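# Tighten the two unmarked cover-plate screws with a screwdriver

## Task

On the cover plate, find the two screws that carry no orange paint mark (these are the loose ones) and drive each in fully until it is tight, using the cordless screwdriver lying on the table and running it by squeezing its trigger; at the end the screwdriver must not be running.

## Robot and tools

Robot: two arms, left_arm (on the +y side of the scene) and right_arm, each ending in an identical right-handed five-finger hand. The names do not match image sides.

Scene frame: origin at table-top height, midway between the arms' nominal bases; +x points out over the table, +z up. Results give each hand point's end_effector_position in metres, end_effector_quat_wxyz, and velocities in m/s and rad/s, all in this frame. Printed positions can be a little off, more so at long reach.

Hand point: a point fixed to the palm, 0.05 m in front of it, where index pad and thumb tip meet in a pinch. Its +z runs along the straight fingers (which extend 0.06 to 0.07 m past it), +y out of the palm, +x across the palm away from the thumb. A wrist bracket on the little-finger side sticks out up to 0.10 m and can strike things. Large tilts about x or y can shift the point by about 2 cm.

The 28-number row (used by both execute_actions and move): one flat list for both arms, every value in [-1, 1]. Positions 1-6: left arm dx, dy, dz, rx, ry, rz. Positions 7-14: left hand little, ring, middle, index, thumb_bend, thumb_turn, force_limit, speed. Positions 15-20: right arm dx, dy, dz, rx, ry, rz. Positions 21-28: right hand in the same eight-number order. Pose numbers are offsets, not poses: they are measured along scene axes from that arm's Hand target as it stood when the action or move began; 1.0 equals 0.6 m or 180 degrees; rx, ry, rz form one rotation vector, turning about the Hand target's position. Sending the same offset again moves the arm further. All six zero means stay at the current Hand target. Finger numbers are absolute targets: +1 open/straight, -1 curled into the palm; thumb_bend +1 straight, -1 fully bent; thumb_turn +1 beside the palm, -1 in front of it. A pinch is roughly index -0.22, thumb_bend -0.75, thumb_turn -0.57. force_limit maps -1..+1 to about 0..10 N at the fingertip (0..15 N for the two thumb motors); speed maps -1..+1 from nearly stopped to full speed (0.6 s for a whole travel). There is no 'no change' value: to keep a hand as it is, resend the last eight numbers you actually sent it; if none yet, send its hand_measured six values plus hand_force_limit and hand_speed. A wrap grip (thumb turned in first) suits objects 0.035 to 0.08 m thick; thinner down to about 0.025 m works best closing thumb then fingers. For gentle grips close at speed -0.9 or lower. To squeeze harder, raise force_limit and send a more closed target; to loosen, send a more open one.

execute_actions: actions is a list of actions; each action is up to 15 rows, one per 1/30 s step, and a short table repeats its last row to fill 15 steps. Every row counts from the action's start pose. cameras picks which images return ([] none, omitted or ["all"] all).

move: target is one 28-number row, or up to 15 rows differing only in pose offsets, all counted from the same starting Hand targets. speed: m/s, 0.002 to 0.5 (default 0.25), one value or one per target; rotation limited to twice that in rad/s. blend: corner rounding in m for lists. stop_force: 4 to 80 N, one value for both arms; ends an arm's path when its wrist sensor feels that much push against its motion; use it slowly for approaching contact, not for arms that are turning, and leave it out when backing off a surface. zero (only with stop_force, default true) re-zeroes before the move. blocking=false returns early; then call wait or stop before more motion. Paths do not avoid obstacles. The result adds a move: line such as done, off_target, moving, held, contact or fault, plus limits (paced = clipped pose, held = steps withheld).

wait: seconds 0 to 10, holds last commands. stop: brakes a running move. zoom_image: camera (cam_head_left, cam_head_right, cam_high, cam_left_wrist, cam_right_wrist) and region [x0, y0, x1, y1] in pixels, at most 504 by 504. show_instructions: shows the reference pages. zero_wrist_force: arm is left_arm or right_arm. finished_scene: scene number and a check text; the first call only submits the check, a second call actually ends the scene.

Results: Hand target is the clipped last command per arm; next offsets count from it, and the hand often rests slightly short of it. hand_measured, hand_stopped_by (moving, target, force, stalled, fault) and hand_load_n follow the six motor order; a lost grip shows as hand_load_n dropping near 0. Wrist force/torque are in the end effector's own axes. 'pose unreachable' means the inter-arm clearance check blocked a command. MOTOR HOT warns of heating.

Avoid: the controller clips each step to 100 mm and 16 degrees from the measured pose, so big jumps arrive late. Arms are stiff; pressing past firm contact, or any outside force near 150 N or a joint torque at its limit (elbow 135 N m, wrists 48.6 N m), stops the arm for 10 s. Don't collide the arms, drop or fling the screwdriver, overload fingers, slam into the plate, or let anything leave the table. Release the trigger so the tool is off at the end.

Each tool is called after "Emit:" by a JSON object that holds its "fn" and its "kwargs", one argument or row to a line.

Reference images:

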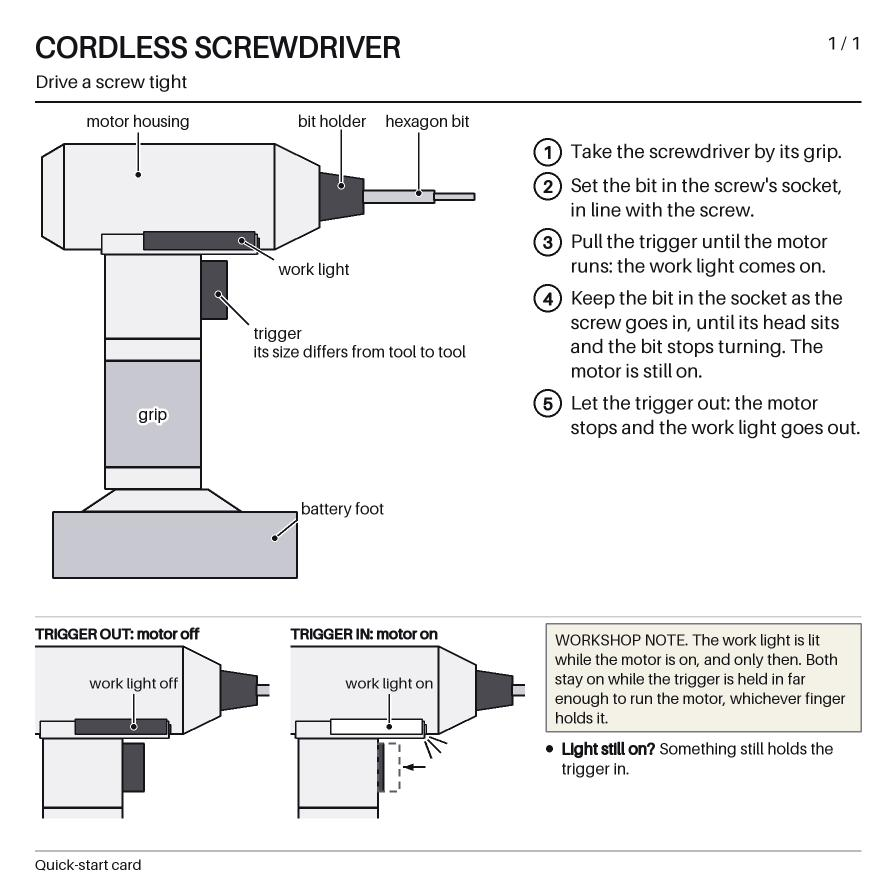

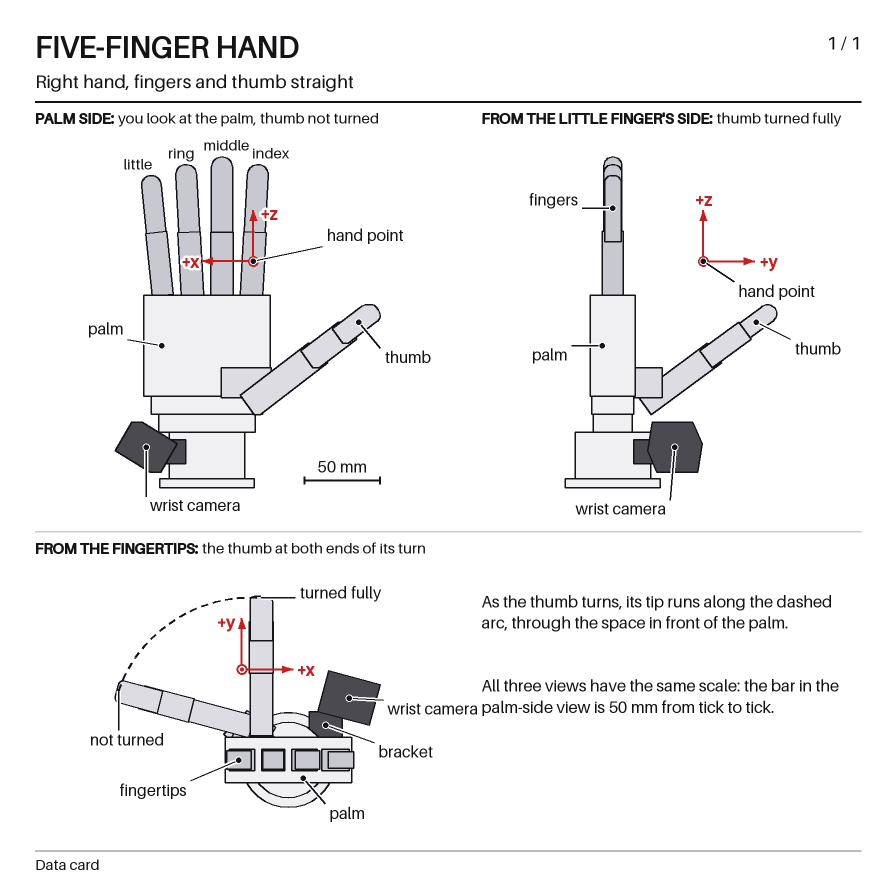

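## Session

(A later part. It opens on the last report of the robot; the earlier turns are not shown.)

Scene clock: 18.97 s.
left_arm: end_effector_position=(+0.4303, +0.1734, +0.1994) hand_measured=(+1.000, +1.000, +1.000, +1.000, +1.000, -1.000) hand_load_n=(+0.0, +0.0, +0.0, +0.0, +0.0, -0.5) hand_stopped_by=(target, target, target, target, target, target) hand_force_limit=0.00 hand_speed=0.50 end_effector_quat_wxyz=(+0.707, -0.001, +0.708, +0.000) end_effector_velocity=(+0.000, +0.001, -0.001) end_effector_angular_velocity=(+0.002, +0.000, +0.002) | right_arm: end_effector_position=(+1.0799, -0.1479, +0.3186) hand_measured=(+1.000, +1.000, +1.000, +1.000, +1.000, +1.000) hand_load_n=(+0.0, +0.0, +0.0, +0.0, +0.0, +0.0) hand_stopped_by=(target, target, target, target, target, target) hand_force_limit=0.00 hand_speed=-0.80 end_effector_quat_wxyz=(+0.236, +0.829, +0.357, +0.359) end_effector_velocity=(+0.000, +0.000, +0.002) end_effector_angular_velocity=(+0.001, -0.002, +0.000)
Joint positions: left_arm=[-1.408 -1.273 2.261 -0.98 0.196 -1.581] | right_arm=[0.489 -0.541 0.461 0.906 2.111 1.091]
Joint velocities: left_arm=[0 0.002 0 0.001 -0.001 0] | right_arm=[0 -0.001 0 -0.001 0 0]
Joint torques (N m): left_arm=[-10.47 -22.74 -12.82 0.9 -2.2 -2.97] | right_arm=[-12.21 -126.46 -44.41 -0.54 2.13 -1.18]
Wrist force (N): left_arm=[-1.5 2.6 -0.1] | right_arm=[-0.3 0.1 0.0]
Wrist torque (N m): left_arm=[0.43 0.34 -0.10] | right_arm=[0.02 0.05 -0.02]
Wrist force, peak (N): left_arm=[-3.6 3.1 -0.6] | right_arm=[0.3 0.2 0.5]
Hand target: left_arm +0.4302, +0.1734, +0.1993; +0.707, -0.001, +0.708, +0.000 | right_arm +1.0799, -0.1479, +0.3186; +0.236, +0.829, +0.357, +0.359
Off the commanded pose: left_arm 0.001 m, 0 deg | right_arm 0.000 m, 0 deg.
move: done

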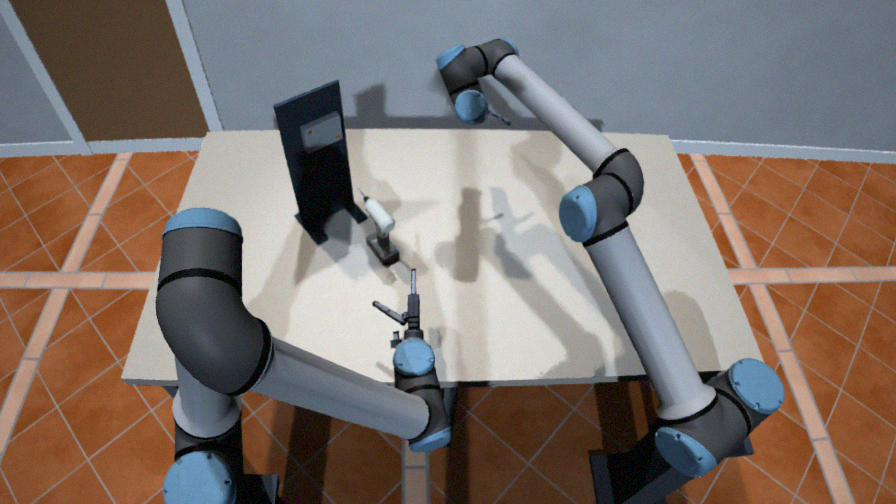

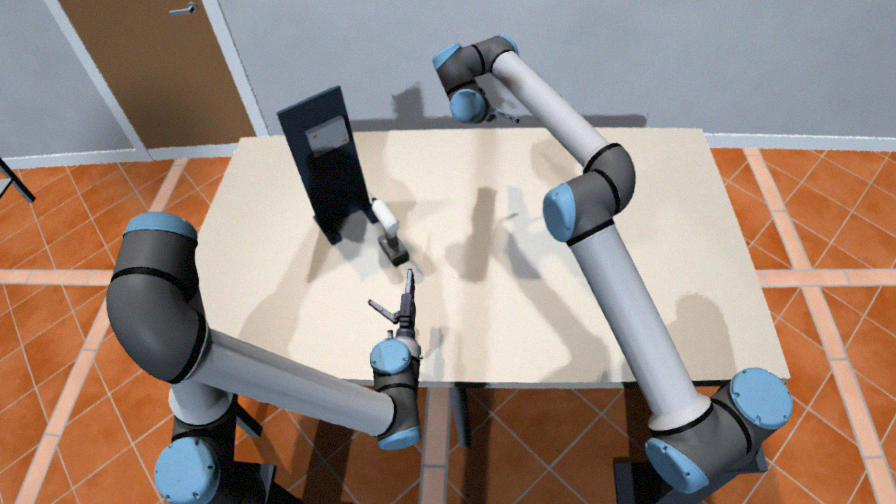

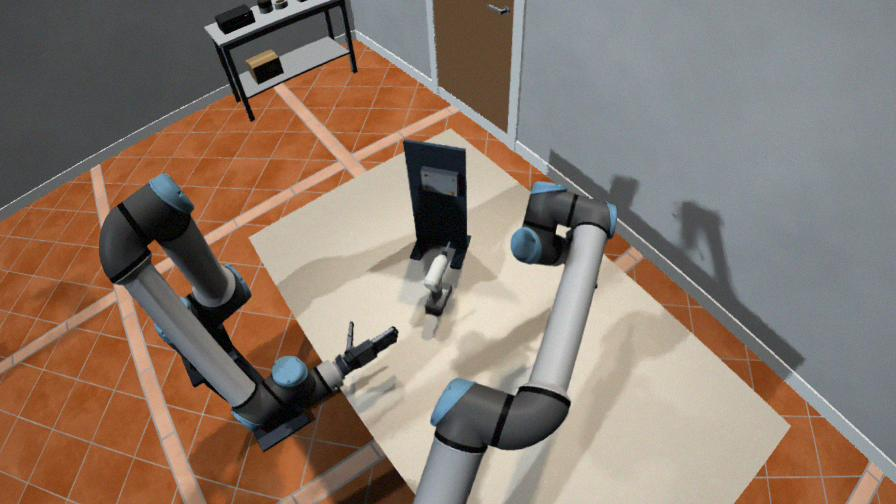

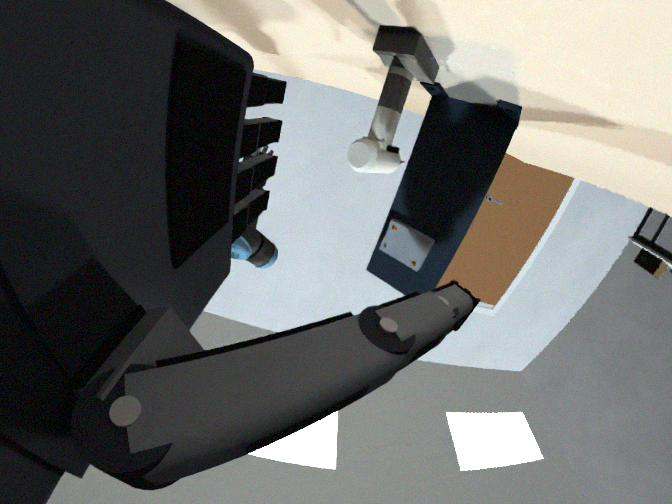

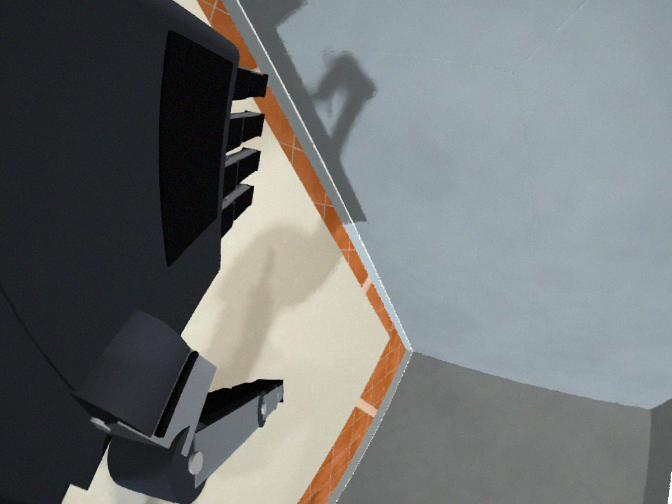

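Emit:
{"fn": "move", "kwargs": {
  "target": [0.0,0.1167,0,0,0,0,1,1,1,1,1,-1,0,0.5,0,0,0,0,0,0,1,1,1,1,1,1,0,-0.8],
  "speed": 0.25
}}

Emit:
{"fn": "zoom_image", "kwargs": {
  "camera": "cam_left_wrist",
  "region": [250, 0, 550, 300]
}}

Emit:
{"fn": "zoom_image", "kwargs": {
  "camera": "cam_head_right",
  "region": [320, 180, 460, 340]
}}

Emit:
{"fn": "zoom_image", "kwargs": {
  "camera": "cam_high",
  "region": [330, 220, 490, 380]
}}

Scene clock: 20.10 s.
left_arm: end_effector_position=(+0.4304, +0.2434, +0.1996) hand_measured=(+1.000, +1.000, +1.000, +1.000, +1.000, -1.000) hand_load_n=(+0.0, +0.0, +0.0, +0.0, +0.0, +0.0) hand_stopped_by=(target, target, target, target, target, target) hand_force_limit=0.00 hand_speed=0.50 end_effector_quat_wxyz=(+0.707, -0.001, +0.708, +0.000) end_effector_velocity=(+0.000, +0.000, +0.000) end_effector_angular_velocity=(+0.000, +0.000, -0.001) | right_arm: end_effector_position=(+1.0799, -0.1479, +0.3186) hand_measured=(+1.000, +1.000, +1.000, +1.000, +1.000, +1.000) hand_load_n=(+0.0, +0.0, +0.0, +0.0, +0.0, +0.0) hand_stopped_by=(target, target, target, target, target, target) hand_force_limit=0.00 hand_speed=-0.80 end_effector_quat_wxyz=(+0.236, +0.829, +0.357, +0.359) end_effector_velocity=(+0.000, +0.000, -0.001) end_effector_angular_velocity=(+0.000, +0.001, +0.000)
Joint positions: left_arm=[-1.375 -1.348 2.374 -1.02 0.228 -1.58] | right_arm=[0.489 -0.541 0.461 0.906 2.111 1.091]
Joint velocities: left_arm=[0 0 0 0.001 0 -0.001] | right_arm=[0 0 0 0 0 0]
Joint torques (N m): left_arm=[-8.24 -28.55 -29.58 1.97 -2.21 0.33] | right_arm=[-12 -126.34 -44.19 -0.24 2.1 -1.31]
Wrist force (N): left_arm=[-1.4 2.9 -0.3] | right_arm=[0.0 0.0 0.4]
Wrist torque (N m): left_arm=[0.48 0.32 -0.10] | right_arm=[-0.02 -0.01 0.00]
Wrist force, peak (N): left_arm=[-1.6 4.5 -0.1] | right_arm=[0.0 -0.6 0.5]
Hand target: left_arm +0.4303, +0.2434, +0.1995; +0.707, -0.001, +0.708, +0.000 | right_arm +1.0799, -0.1479, +0.3186; +0.236, +0.829, +0.357, +0.359
Off the commanded pose: left_arm 0.000 m, 0 deg | right_arm 0.000 m, 0 deg.
move: done

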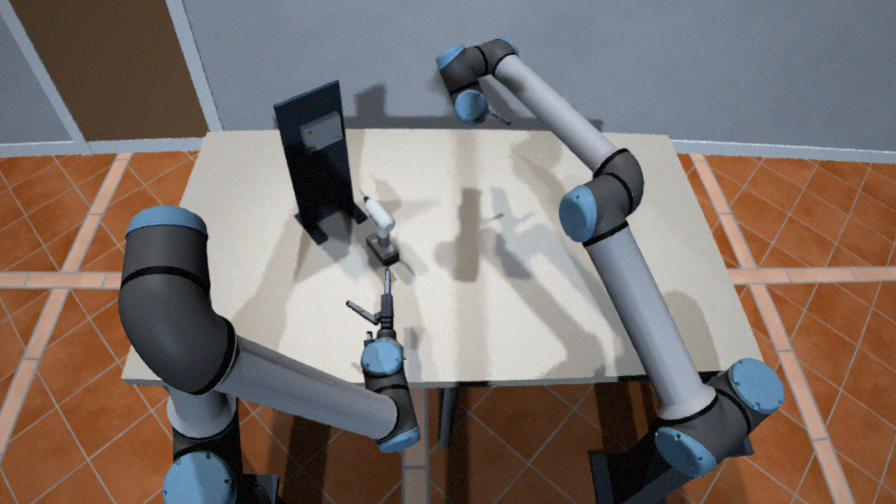

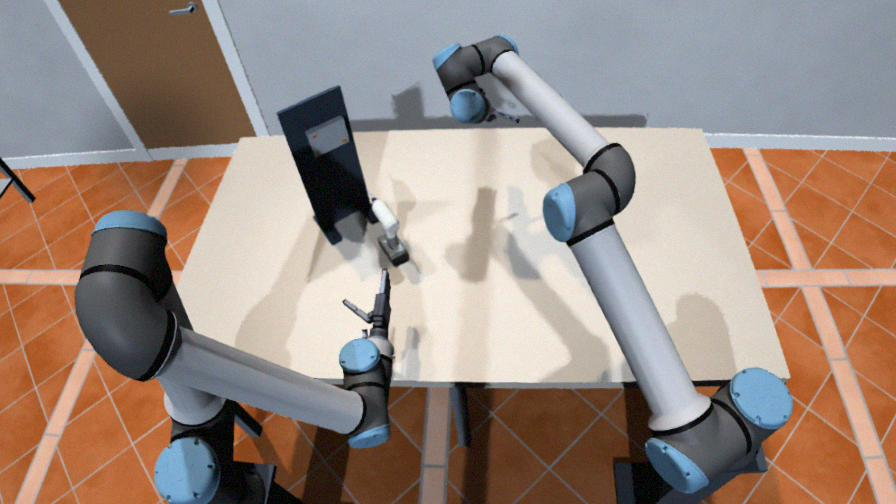

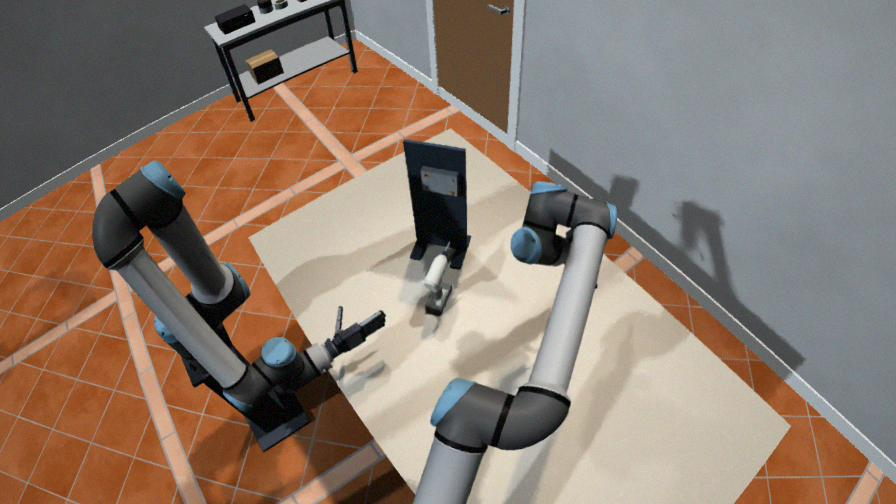

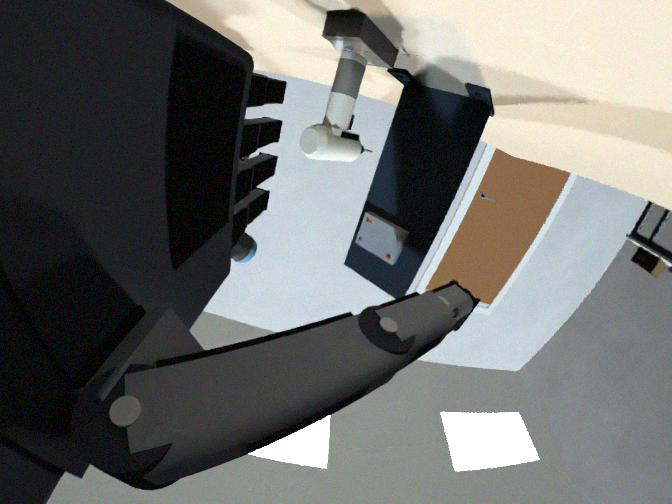

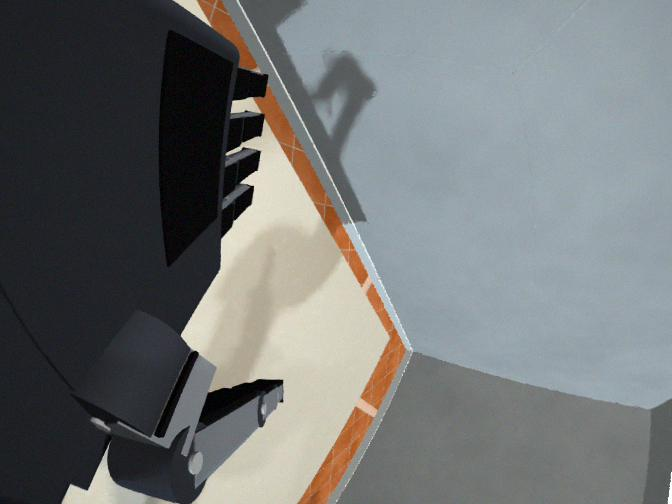

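Scaled by 1.680 from the camera's 672x504 image, which has a finer 960x720 frame.

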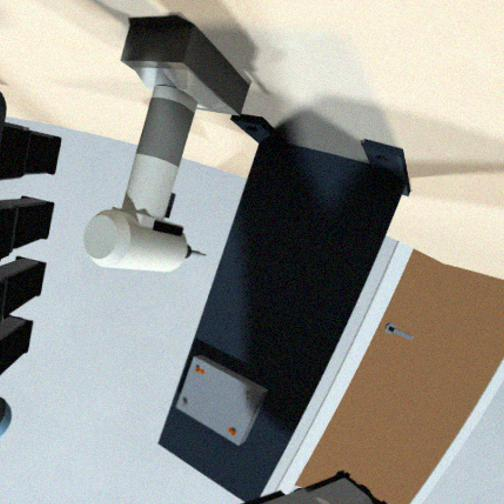

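Scaled by 3.150.

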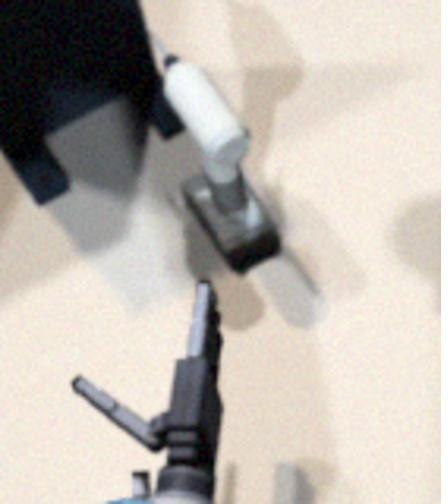

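Scaled by 3.150.

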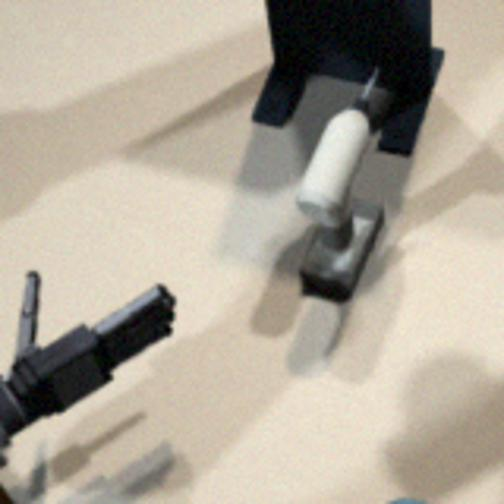

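Emit:
{"fn": "move", "kwargs": {
  "target": [0.2,-0.2,-0.03,0,0,0.178,1,1,1,1,1,-1,0,0.5,0,0,0,0,0,0,1,1,1,1,1,1,0,-0.8],
  "speed": 0.2
}}

Emit:
{"fn": "zoom_image", "kwargs": {
  "camera": "cam_left_wrist",
  "region": [220, 0, 520, 300]
}}

Emit:
{"fn": "zoom_image", "kwargs": {
  "camera": "cam_head_right",
  "region": [340, 180, 460, 300]
}}

Emit:
{"fn": "zoom_image", "kwargs": {
  "camera": "cam_high",
  "region": [350, 220, 490, 360]
}}

Scene clock: 22.93 s.
left_arm: end_effector_position=(+0.5501, +0.1233, +0.1808) hand_measured=(+1.000, +1.000, +1.000, +1.000, +1.000, -1.000) hand_load_n=(+0.0, +0.0, +0.0, +0.0, +0.0, -0.5) hand_stopped_by=(target, target, target, target, target, target) hand_force_limit=0.00 hand_speed=0.50 end_effector_quat_wxyz=(+0.679, -0.196, +0.680, +0.195) end_effector_velocity=(+0.000, +0.000, +0.000) end_effector_angular_velocity=(-0.001, +0.000, +0.000) | right_arm: end_effector_position=(+1.0799, -0.1479, +0.3186) hand_measured=(+1.000, +1.000, +1.000, +1.000, +1.000, +1.000) hand_load_n=(+0.0, +0.0, +0.0, +0.0, +0.0, +0.0) hand_stopped_by=(target, target, target, target, target, target) hand_force_limit=0.00 hand_speed=-0.80 end_effector_quat_wxyz=(+0.236, +0.829, +0.357, +0.359) end_effector_velocity=(+0.000, +0.000, -0.002) end_effector_angular_velocity=(-0.001, +0.001, +0.000)
Joint positions: left_arm=[-1.201 -0.944 1.735 -0.801 -0.156 -1.563] | right_arm=[0.489 -0.541 0.461 0.906 2.111 1.091]
Joint velocities: left_arm=[0 0 0 -0.004 0 0.003] | right_arm=[0 0.002 0 0 0 0]
Joint torques (N m): left_arm=[-14.72 -66.1 -37.45 -2.37 -0.77 4.59] | right_arm=[-12.41 -126.41 -43.74 -0.33 2.02 -1.36]
Wrist force (N): left_arm=[-1.8 3.0 0.0] | right_arm=[-0.2 0.2 0.3]
Wrist torque (N m): left_arm=[0.47 0.39 -0.13] | right_arm=[0.02 0.02 0.00]
Wrist force, peak (N): left_arm=[-1.9 4.5 -1.3] | right_arm=[0.3 -0.1 0.5]
Hand target: left_arm +0.5500, +0.1233, +0.1808; +0.679, -0.196, +0.680, +0.195 | right_arm +1.0799, -0.1479, +0.3186; +0.236, +0.829, +0.357, +0.359
Off the commanded pose: left_arm 0.001 m, 0 deg | right_arm 0.000 m, 0 deg.
move: done

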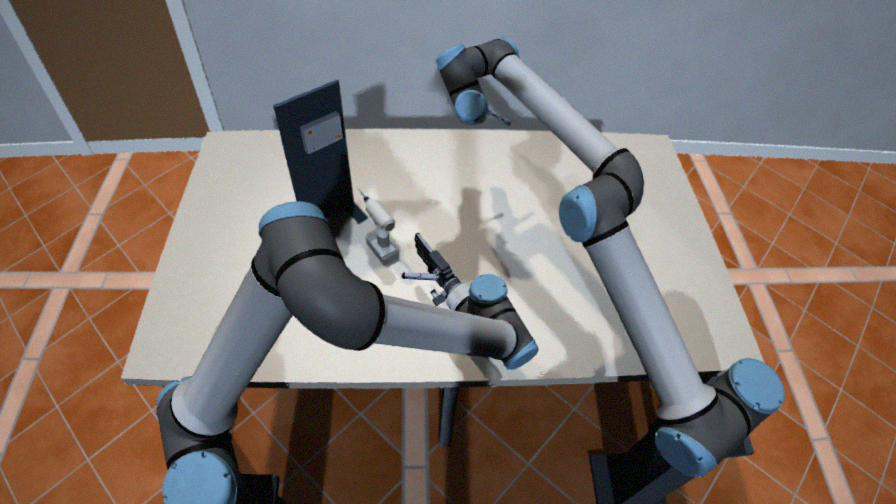

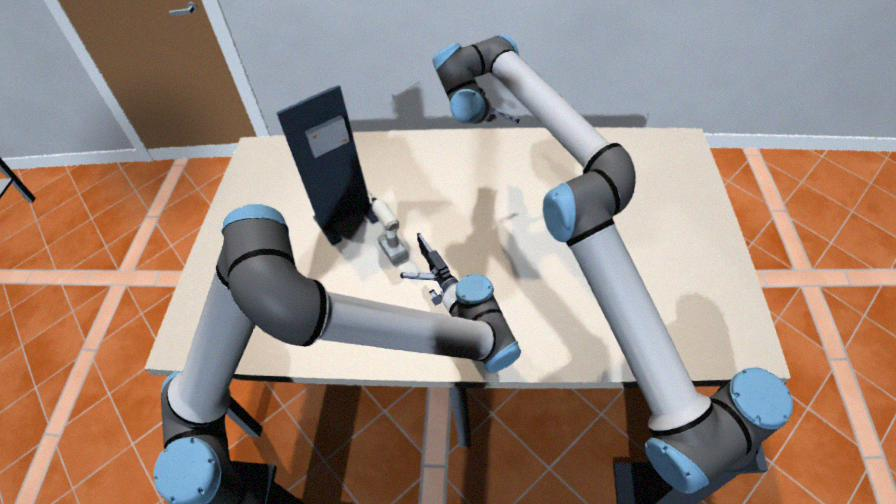

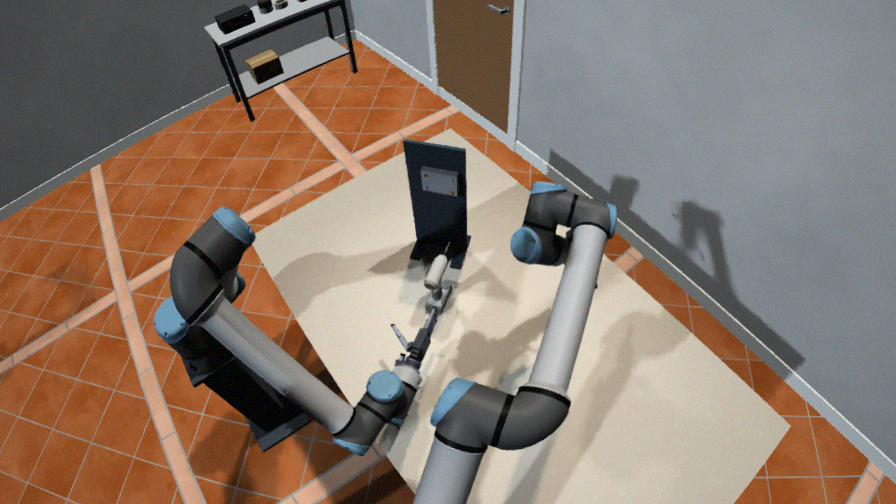

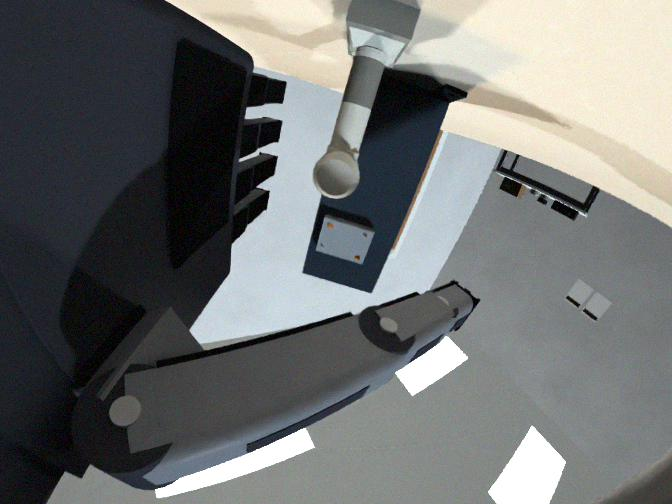

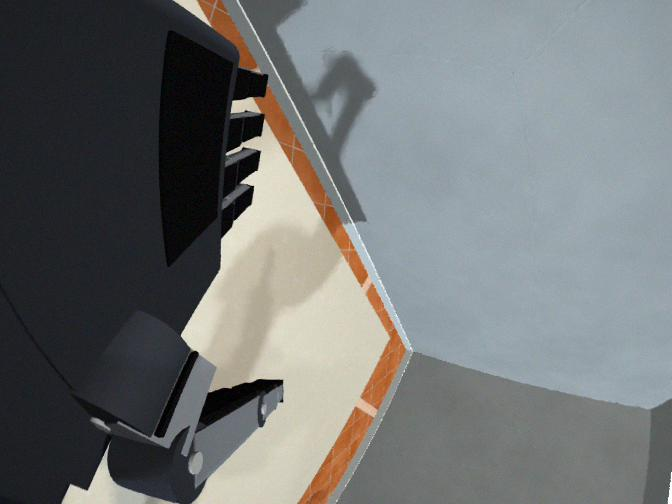

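Scaled by 1.680 from the camera's 672x504 image, which has a finer 960x720 frame.

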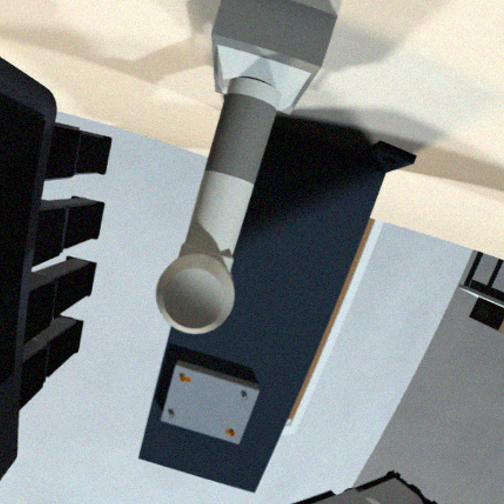

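Scaled by 4.200.

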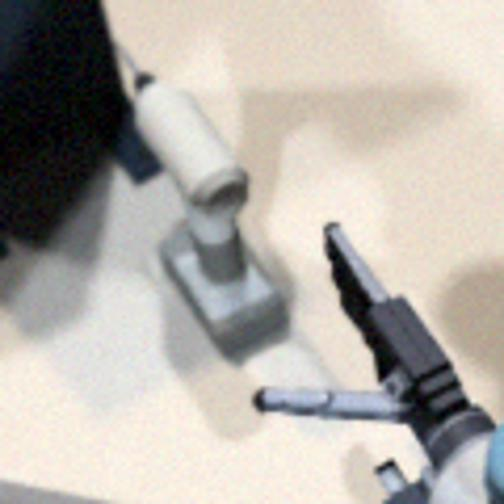

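Scaled by 3.600.

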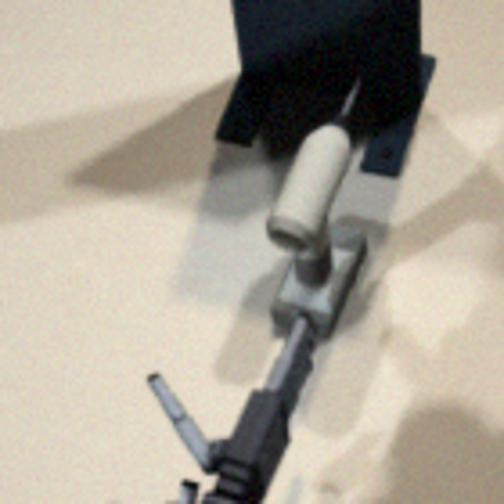

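Emit:
{"fn": "move", "kwargs": {
  "target": [0.0,0.0,-0.1,0,0,0,1,1,1,1,1,-1,0,0.5,0,0,0,0,0,0,1,1,1,1,1,1,0,-0.8],
  "speed": 0.1,
  "stop_force": 15
}}

Emit:
{"fn": "zoom_image", "kwargs": {
  "camera": "cam_left_wrist",
  "region": [220, 0, 520, 300]
}}

Emit:
{"fn": "zoom_image", "kwargs": {
  "camera": "cam_head_right",
  "region": [340, 180, 500, 340]
}}

Emit:
{"fn": "zoom_image", "kwargs": {
  "camera": "cam_high",
  "region": [350, 220, 510, 380]
}}

Scene clock: 25.13 s.
left_arm: end_effector_position=(+0.5500, +0.1234, +0.1208) hand_measured=(+1.000, +1.000, +1.000, +1.000, +1.000, -1.000) hand_load_n=(+0.0, +0.0, +0.0, +0.0, +0.0, -0.5) hand_stopped_by=(target, target, target, target, target, target) hand_force_limit=0.00 hand_speed=0.50 end_effector_quat_wxyz=(+0.679, -0.196, +0.680, +0.195) end_effector_velocity=(+0.000, +0.001, +0.000) end_effector_angular_velocity=(-0.003, -0.002, +0.001) | right_arm: end_effector_position=(+1.0799, -0.1479, +0.3186) hand_measured=(+1.000, +1.000, +1.000, +1.000, +1.000, +1.000) hand_load_n=(+0.0, +0.0, +0.0, +0.0, +0.0, +0.0) hand_stopped_by=(target, target, target, target, target, target) hand_force_limit=0.00 hand_speed=-0.80 end_effector_quat_wxyz=(+0.236, +0.829, +0.357, +0.359) end_effector_velocity=(+0.000, +0.000, -0.001) end_effector_angular_velocity=(-0.001, +0.002, +0.000)
Joint positions: left_arm=[-1.201 -0.87 1.746 -0.884 -0.156 -1.564] | right_arm=[0.489 -0.541 0.461 0.906 2.111 1.091]
Joint velocities: left_arm=[0.001 0 0 -0.001 0 -0.002] | right_arm=[0 0.001 0 0.001 0 0]
Joint torques (N m): left_arm=[-4.29 -93.76 -15.05 3.56 -0.54 3.25] | right_arm=[-12.59 -125.98 -44.16 -0.21 2.29 -1.35]
Wrist force (N): left_arm=[-1.5 3.0 -0.4] | right_arm=[0.0 0.2 -0.1]
Wrist torque (N m): left_arm=[0.50 0.35 -0.11] | right_arm=[0.04 0.00 0.01]
Wrist force, peak (N): left_arm=[-3.3 3.0 0.1] | right_arm=[0.1 -0.5 0.4]
Hand target: left_arm +0.5500, +0.1234, +0.1208; +0.679, -0.196, +0.680, +0.195 | right_arm +1.0799, -0.1479, +0.3186; +0.236, +0.829, +0.357, +0.359
Off the commanded pose: left_arm 0.000 m, 0 deg | right_arm 0.000 m, 0 deg.
move: done

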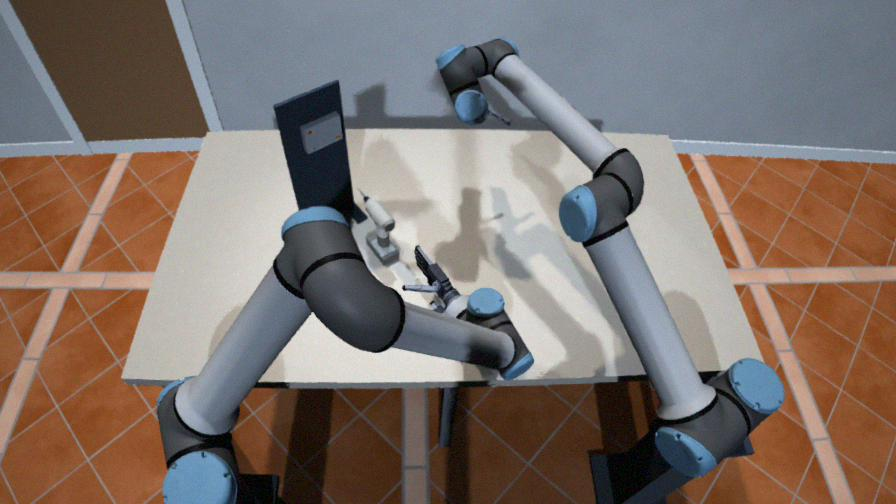

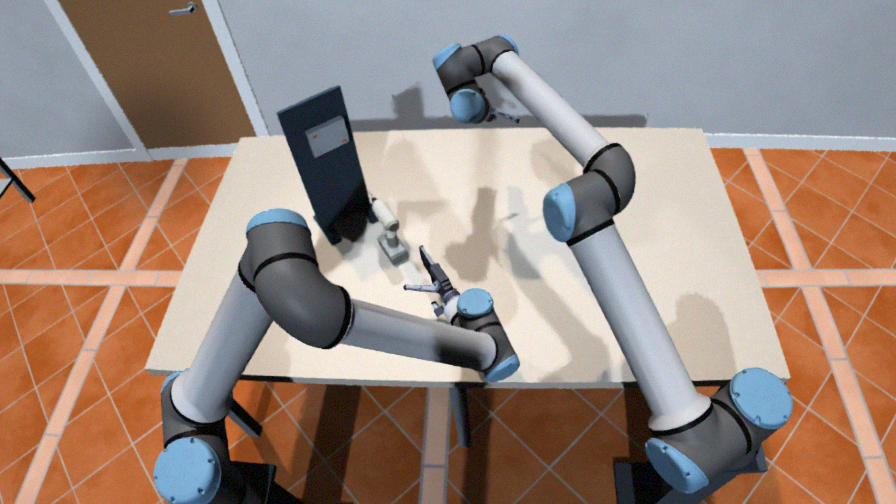

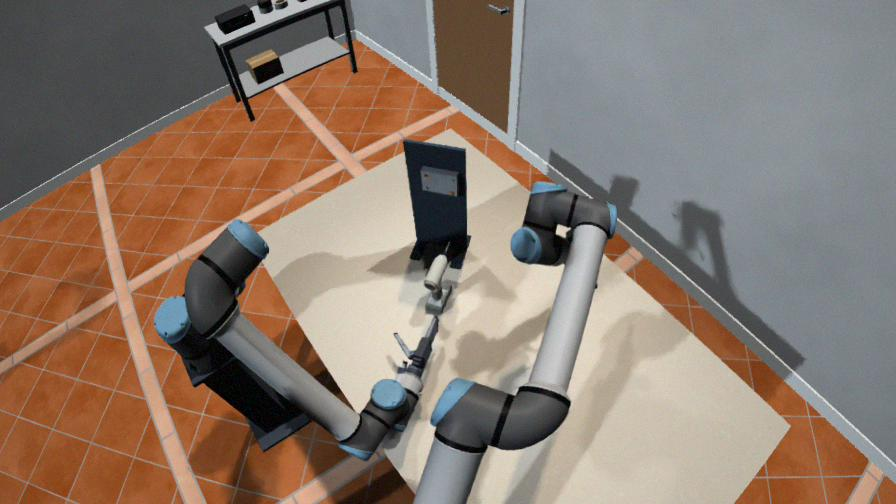

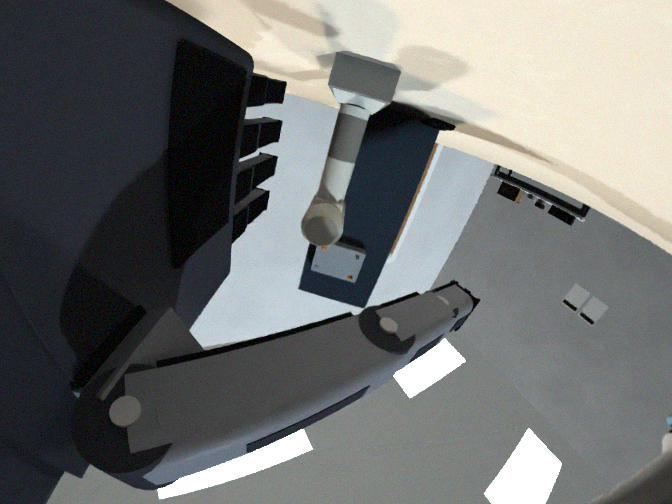

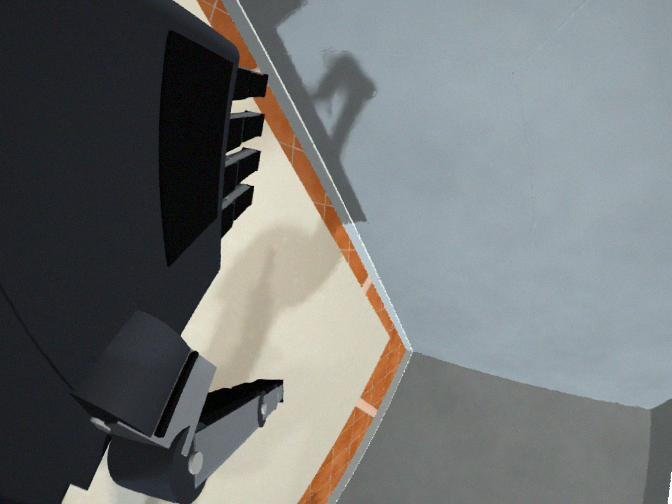

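Scaled by 1.680 from the camera's 672x504 image, which has a finer 960x720 frame.

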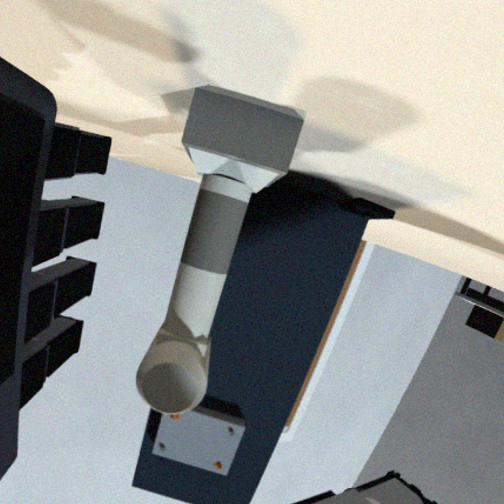

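Scaled by 3.150.

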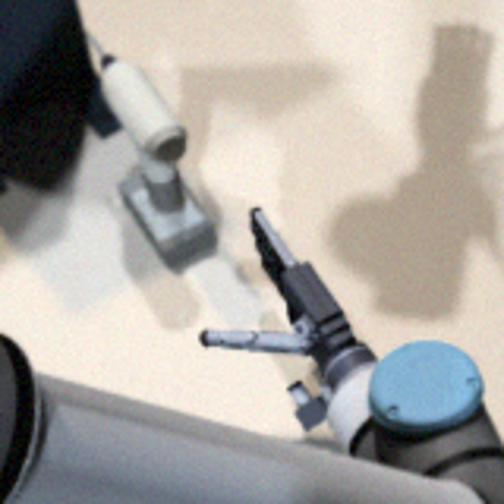

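Scaled by 3.150.

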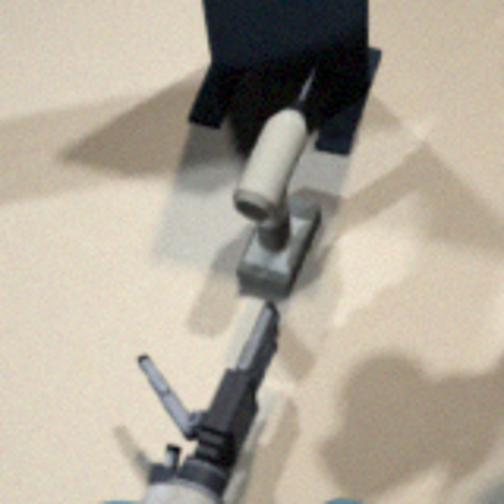

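Emit:
{"fn": "move", "kwargs": {
  "target": [0.1555,0.0972,0,0,0,0,1,1,1,1,1,-1,0,0.5,0,0,0,0,0,0,1,1,1,1,1,1,0,-0.8],
  "speed": 0.08,
  "stop_force": 8
}}

Emit:
{"fn": "zoom_image", "kwargs": {
  "camera": "cam_left_wrist",
  "region": [170, 0, 570, 400]
}}

Emit:
{"fn": "zoom_image", "kwargs": {
  "camera": "cam_head_right",
  "region": [340, 180, 500, 340]
}}

Emit:
{"fn": "zoom_image", "kwargs": {
  "camera": "cam_high",
  "region": [370, 220, 490, 340]
}}

Scene clock: 28.07 s.
left_arm: end_effector_position=(+0.6434, +0.1816, +0.1208) hand_measured=(+1.000, +1.000, +1.000, +1.000, +1.000, -1.000) hand_load_n=(+0.0, -0.5, +0.0, +0.0, +0.0, -0.5) hand_stopped_by=(target, target, target, target, target, target) hand_force_limit=0.00 hand_speed=0.50 end_effector_quat_wxyz=(+0.680, -0.196, +0.680, +0.195) end_effector_velocity=(+0.000, +0.001, +0.000) end_effector_angular_velocity=(+0.000, +0.000, +0.001) | right_arm: end_effector_position=(+1.0799, -0.1479, +0.3186) hand_measured=(+1.000, +1.000, +1.000, +1.000, +1.000, +1.000) hand_load_n=(+0.0, +0.0, +0.0, +0.0, +0.0, +0.0) hand_stopped_by=(target, target, target, target, target, target) hand_force_limit=0.00 hand_speed=-0.80 end_effector_quat_wxyz=(+0.236, +0.829, +0.357, +0.359) end_effector_velocity=(+0.000, +0.000, +0.000) end_effector_angular_velocity=(+0.001, -0.001, +0.000)
Joint positions: left_arm=[-1.058 -0.858 1.721 -0.91 -0.013 -1.526] | right_arm=[0.489 -0.541 0.461 0.906 2.111 1.091]
Joint velocities: left_arm=[0.001 0.001 0 0 0 -0.001] | right_arm=[0 0 0 -0.001 0 0]
Joint torques (N m): left_arm=[-10.2 -90.82 -16.03 -2.19 -2.04 2.82] | right_arm=[-13.52 -126.05 -43.83 -0.19 2.29 -1.39]
Wrist force (N): left_arm=[-1.7 2.9 -0.5] | right_arm=[0.1 -0.2 0.0]
Wrist torque (N m): left_arm=[0.49 0.38 -0.11] | right_arm=[-0.02 -0.01 -0.01]
Wrist force, peak (N): left_arm=[-1.7 3.4 -1.3] | right_arm=[0.5 0.3 0.5]
Hand target: left_arm +0.6434, +0.1816, +0.1208; +0.679, -0.196, +0.680, +0.195 | right_arm +1.0799, -0.1479, +0.3186; +0.236, +0.829, +0.357, +0.359
Off the commanded pose: left_arm 0.000 m, 0 deg | right_arm 0.000 m, 0 deg.
move: done

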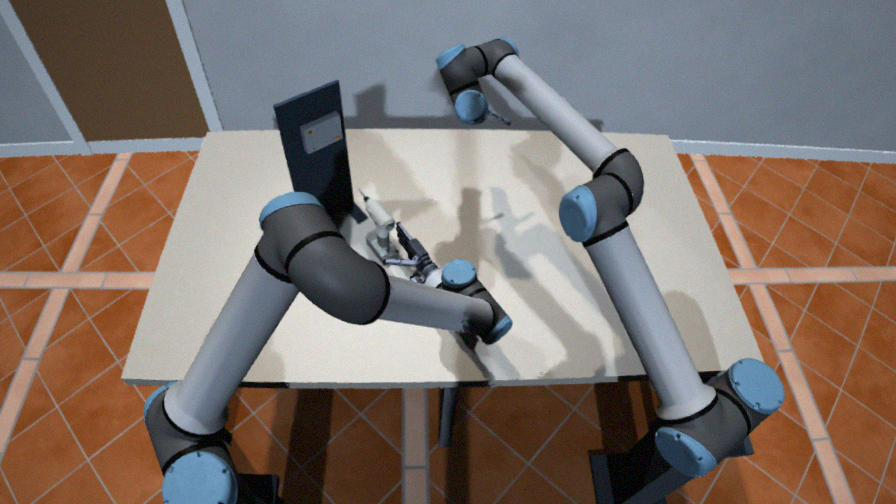

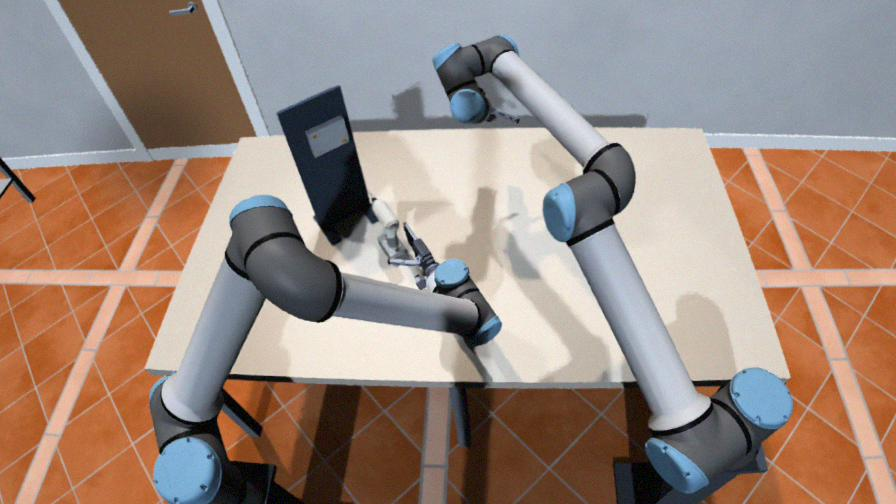

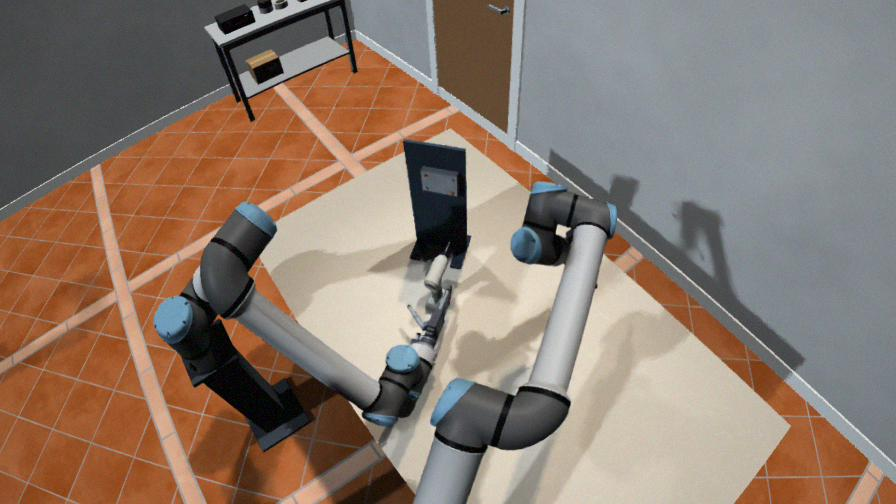

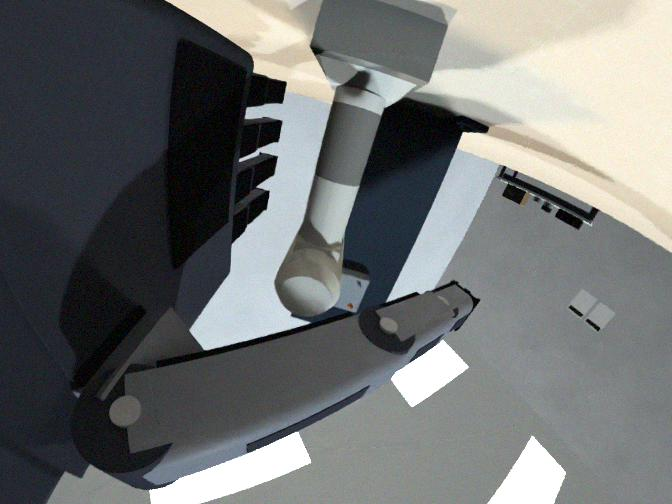

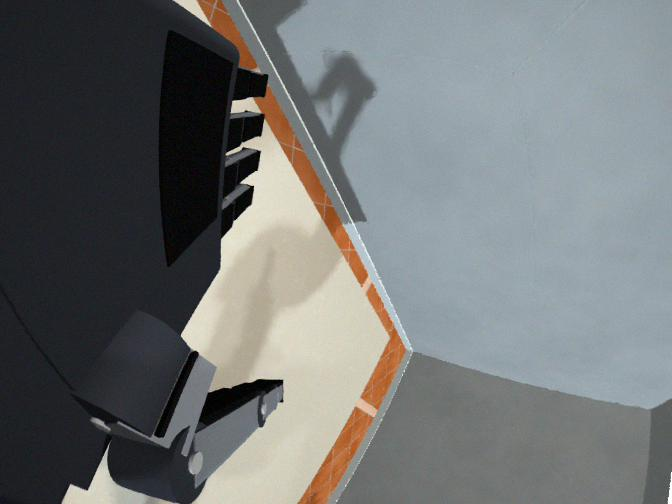

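Scaled by 1.260 from the camera's 672x504 image, which has a finer 960x720 frame.

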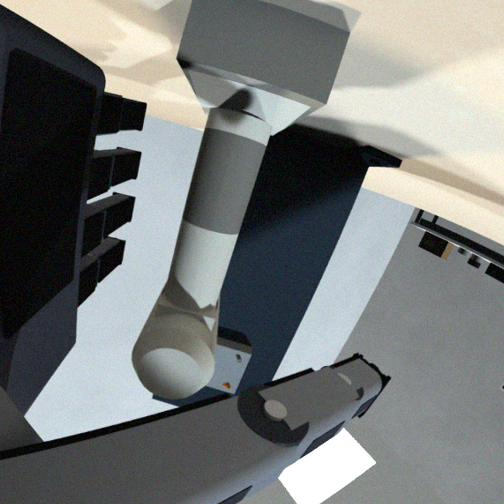

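Scaled by 3.150.

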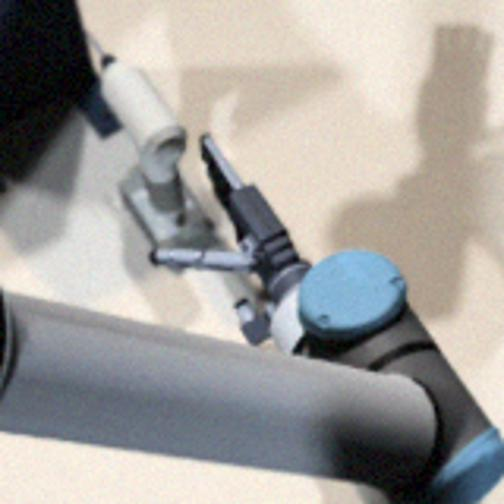

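Scaled by 4.200.

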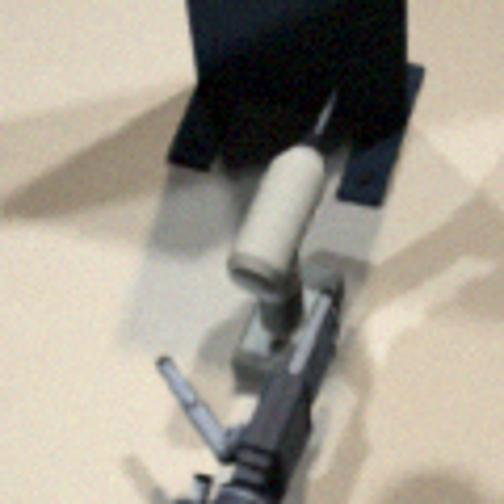

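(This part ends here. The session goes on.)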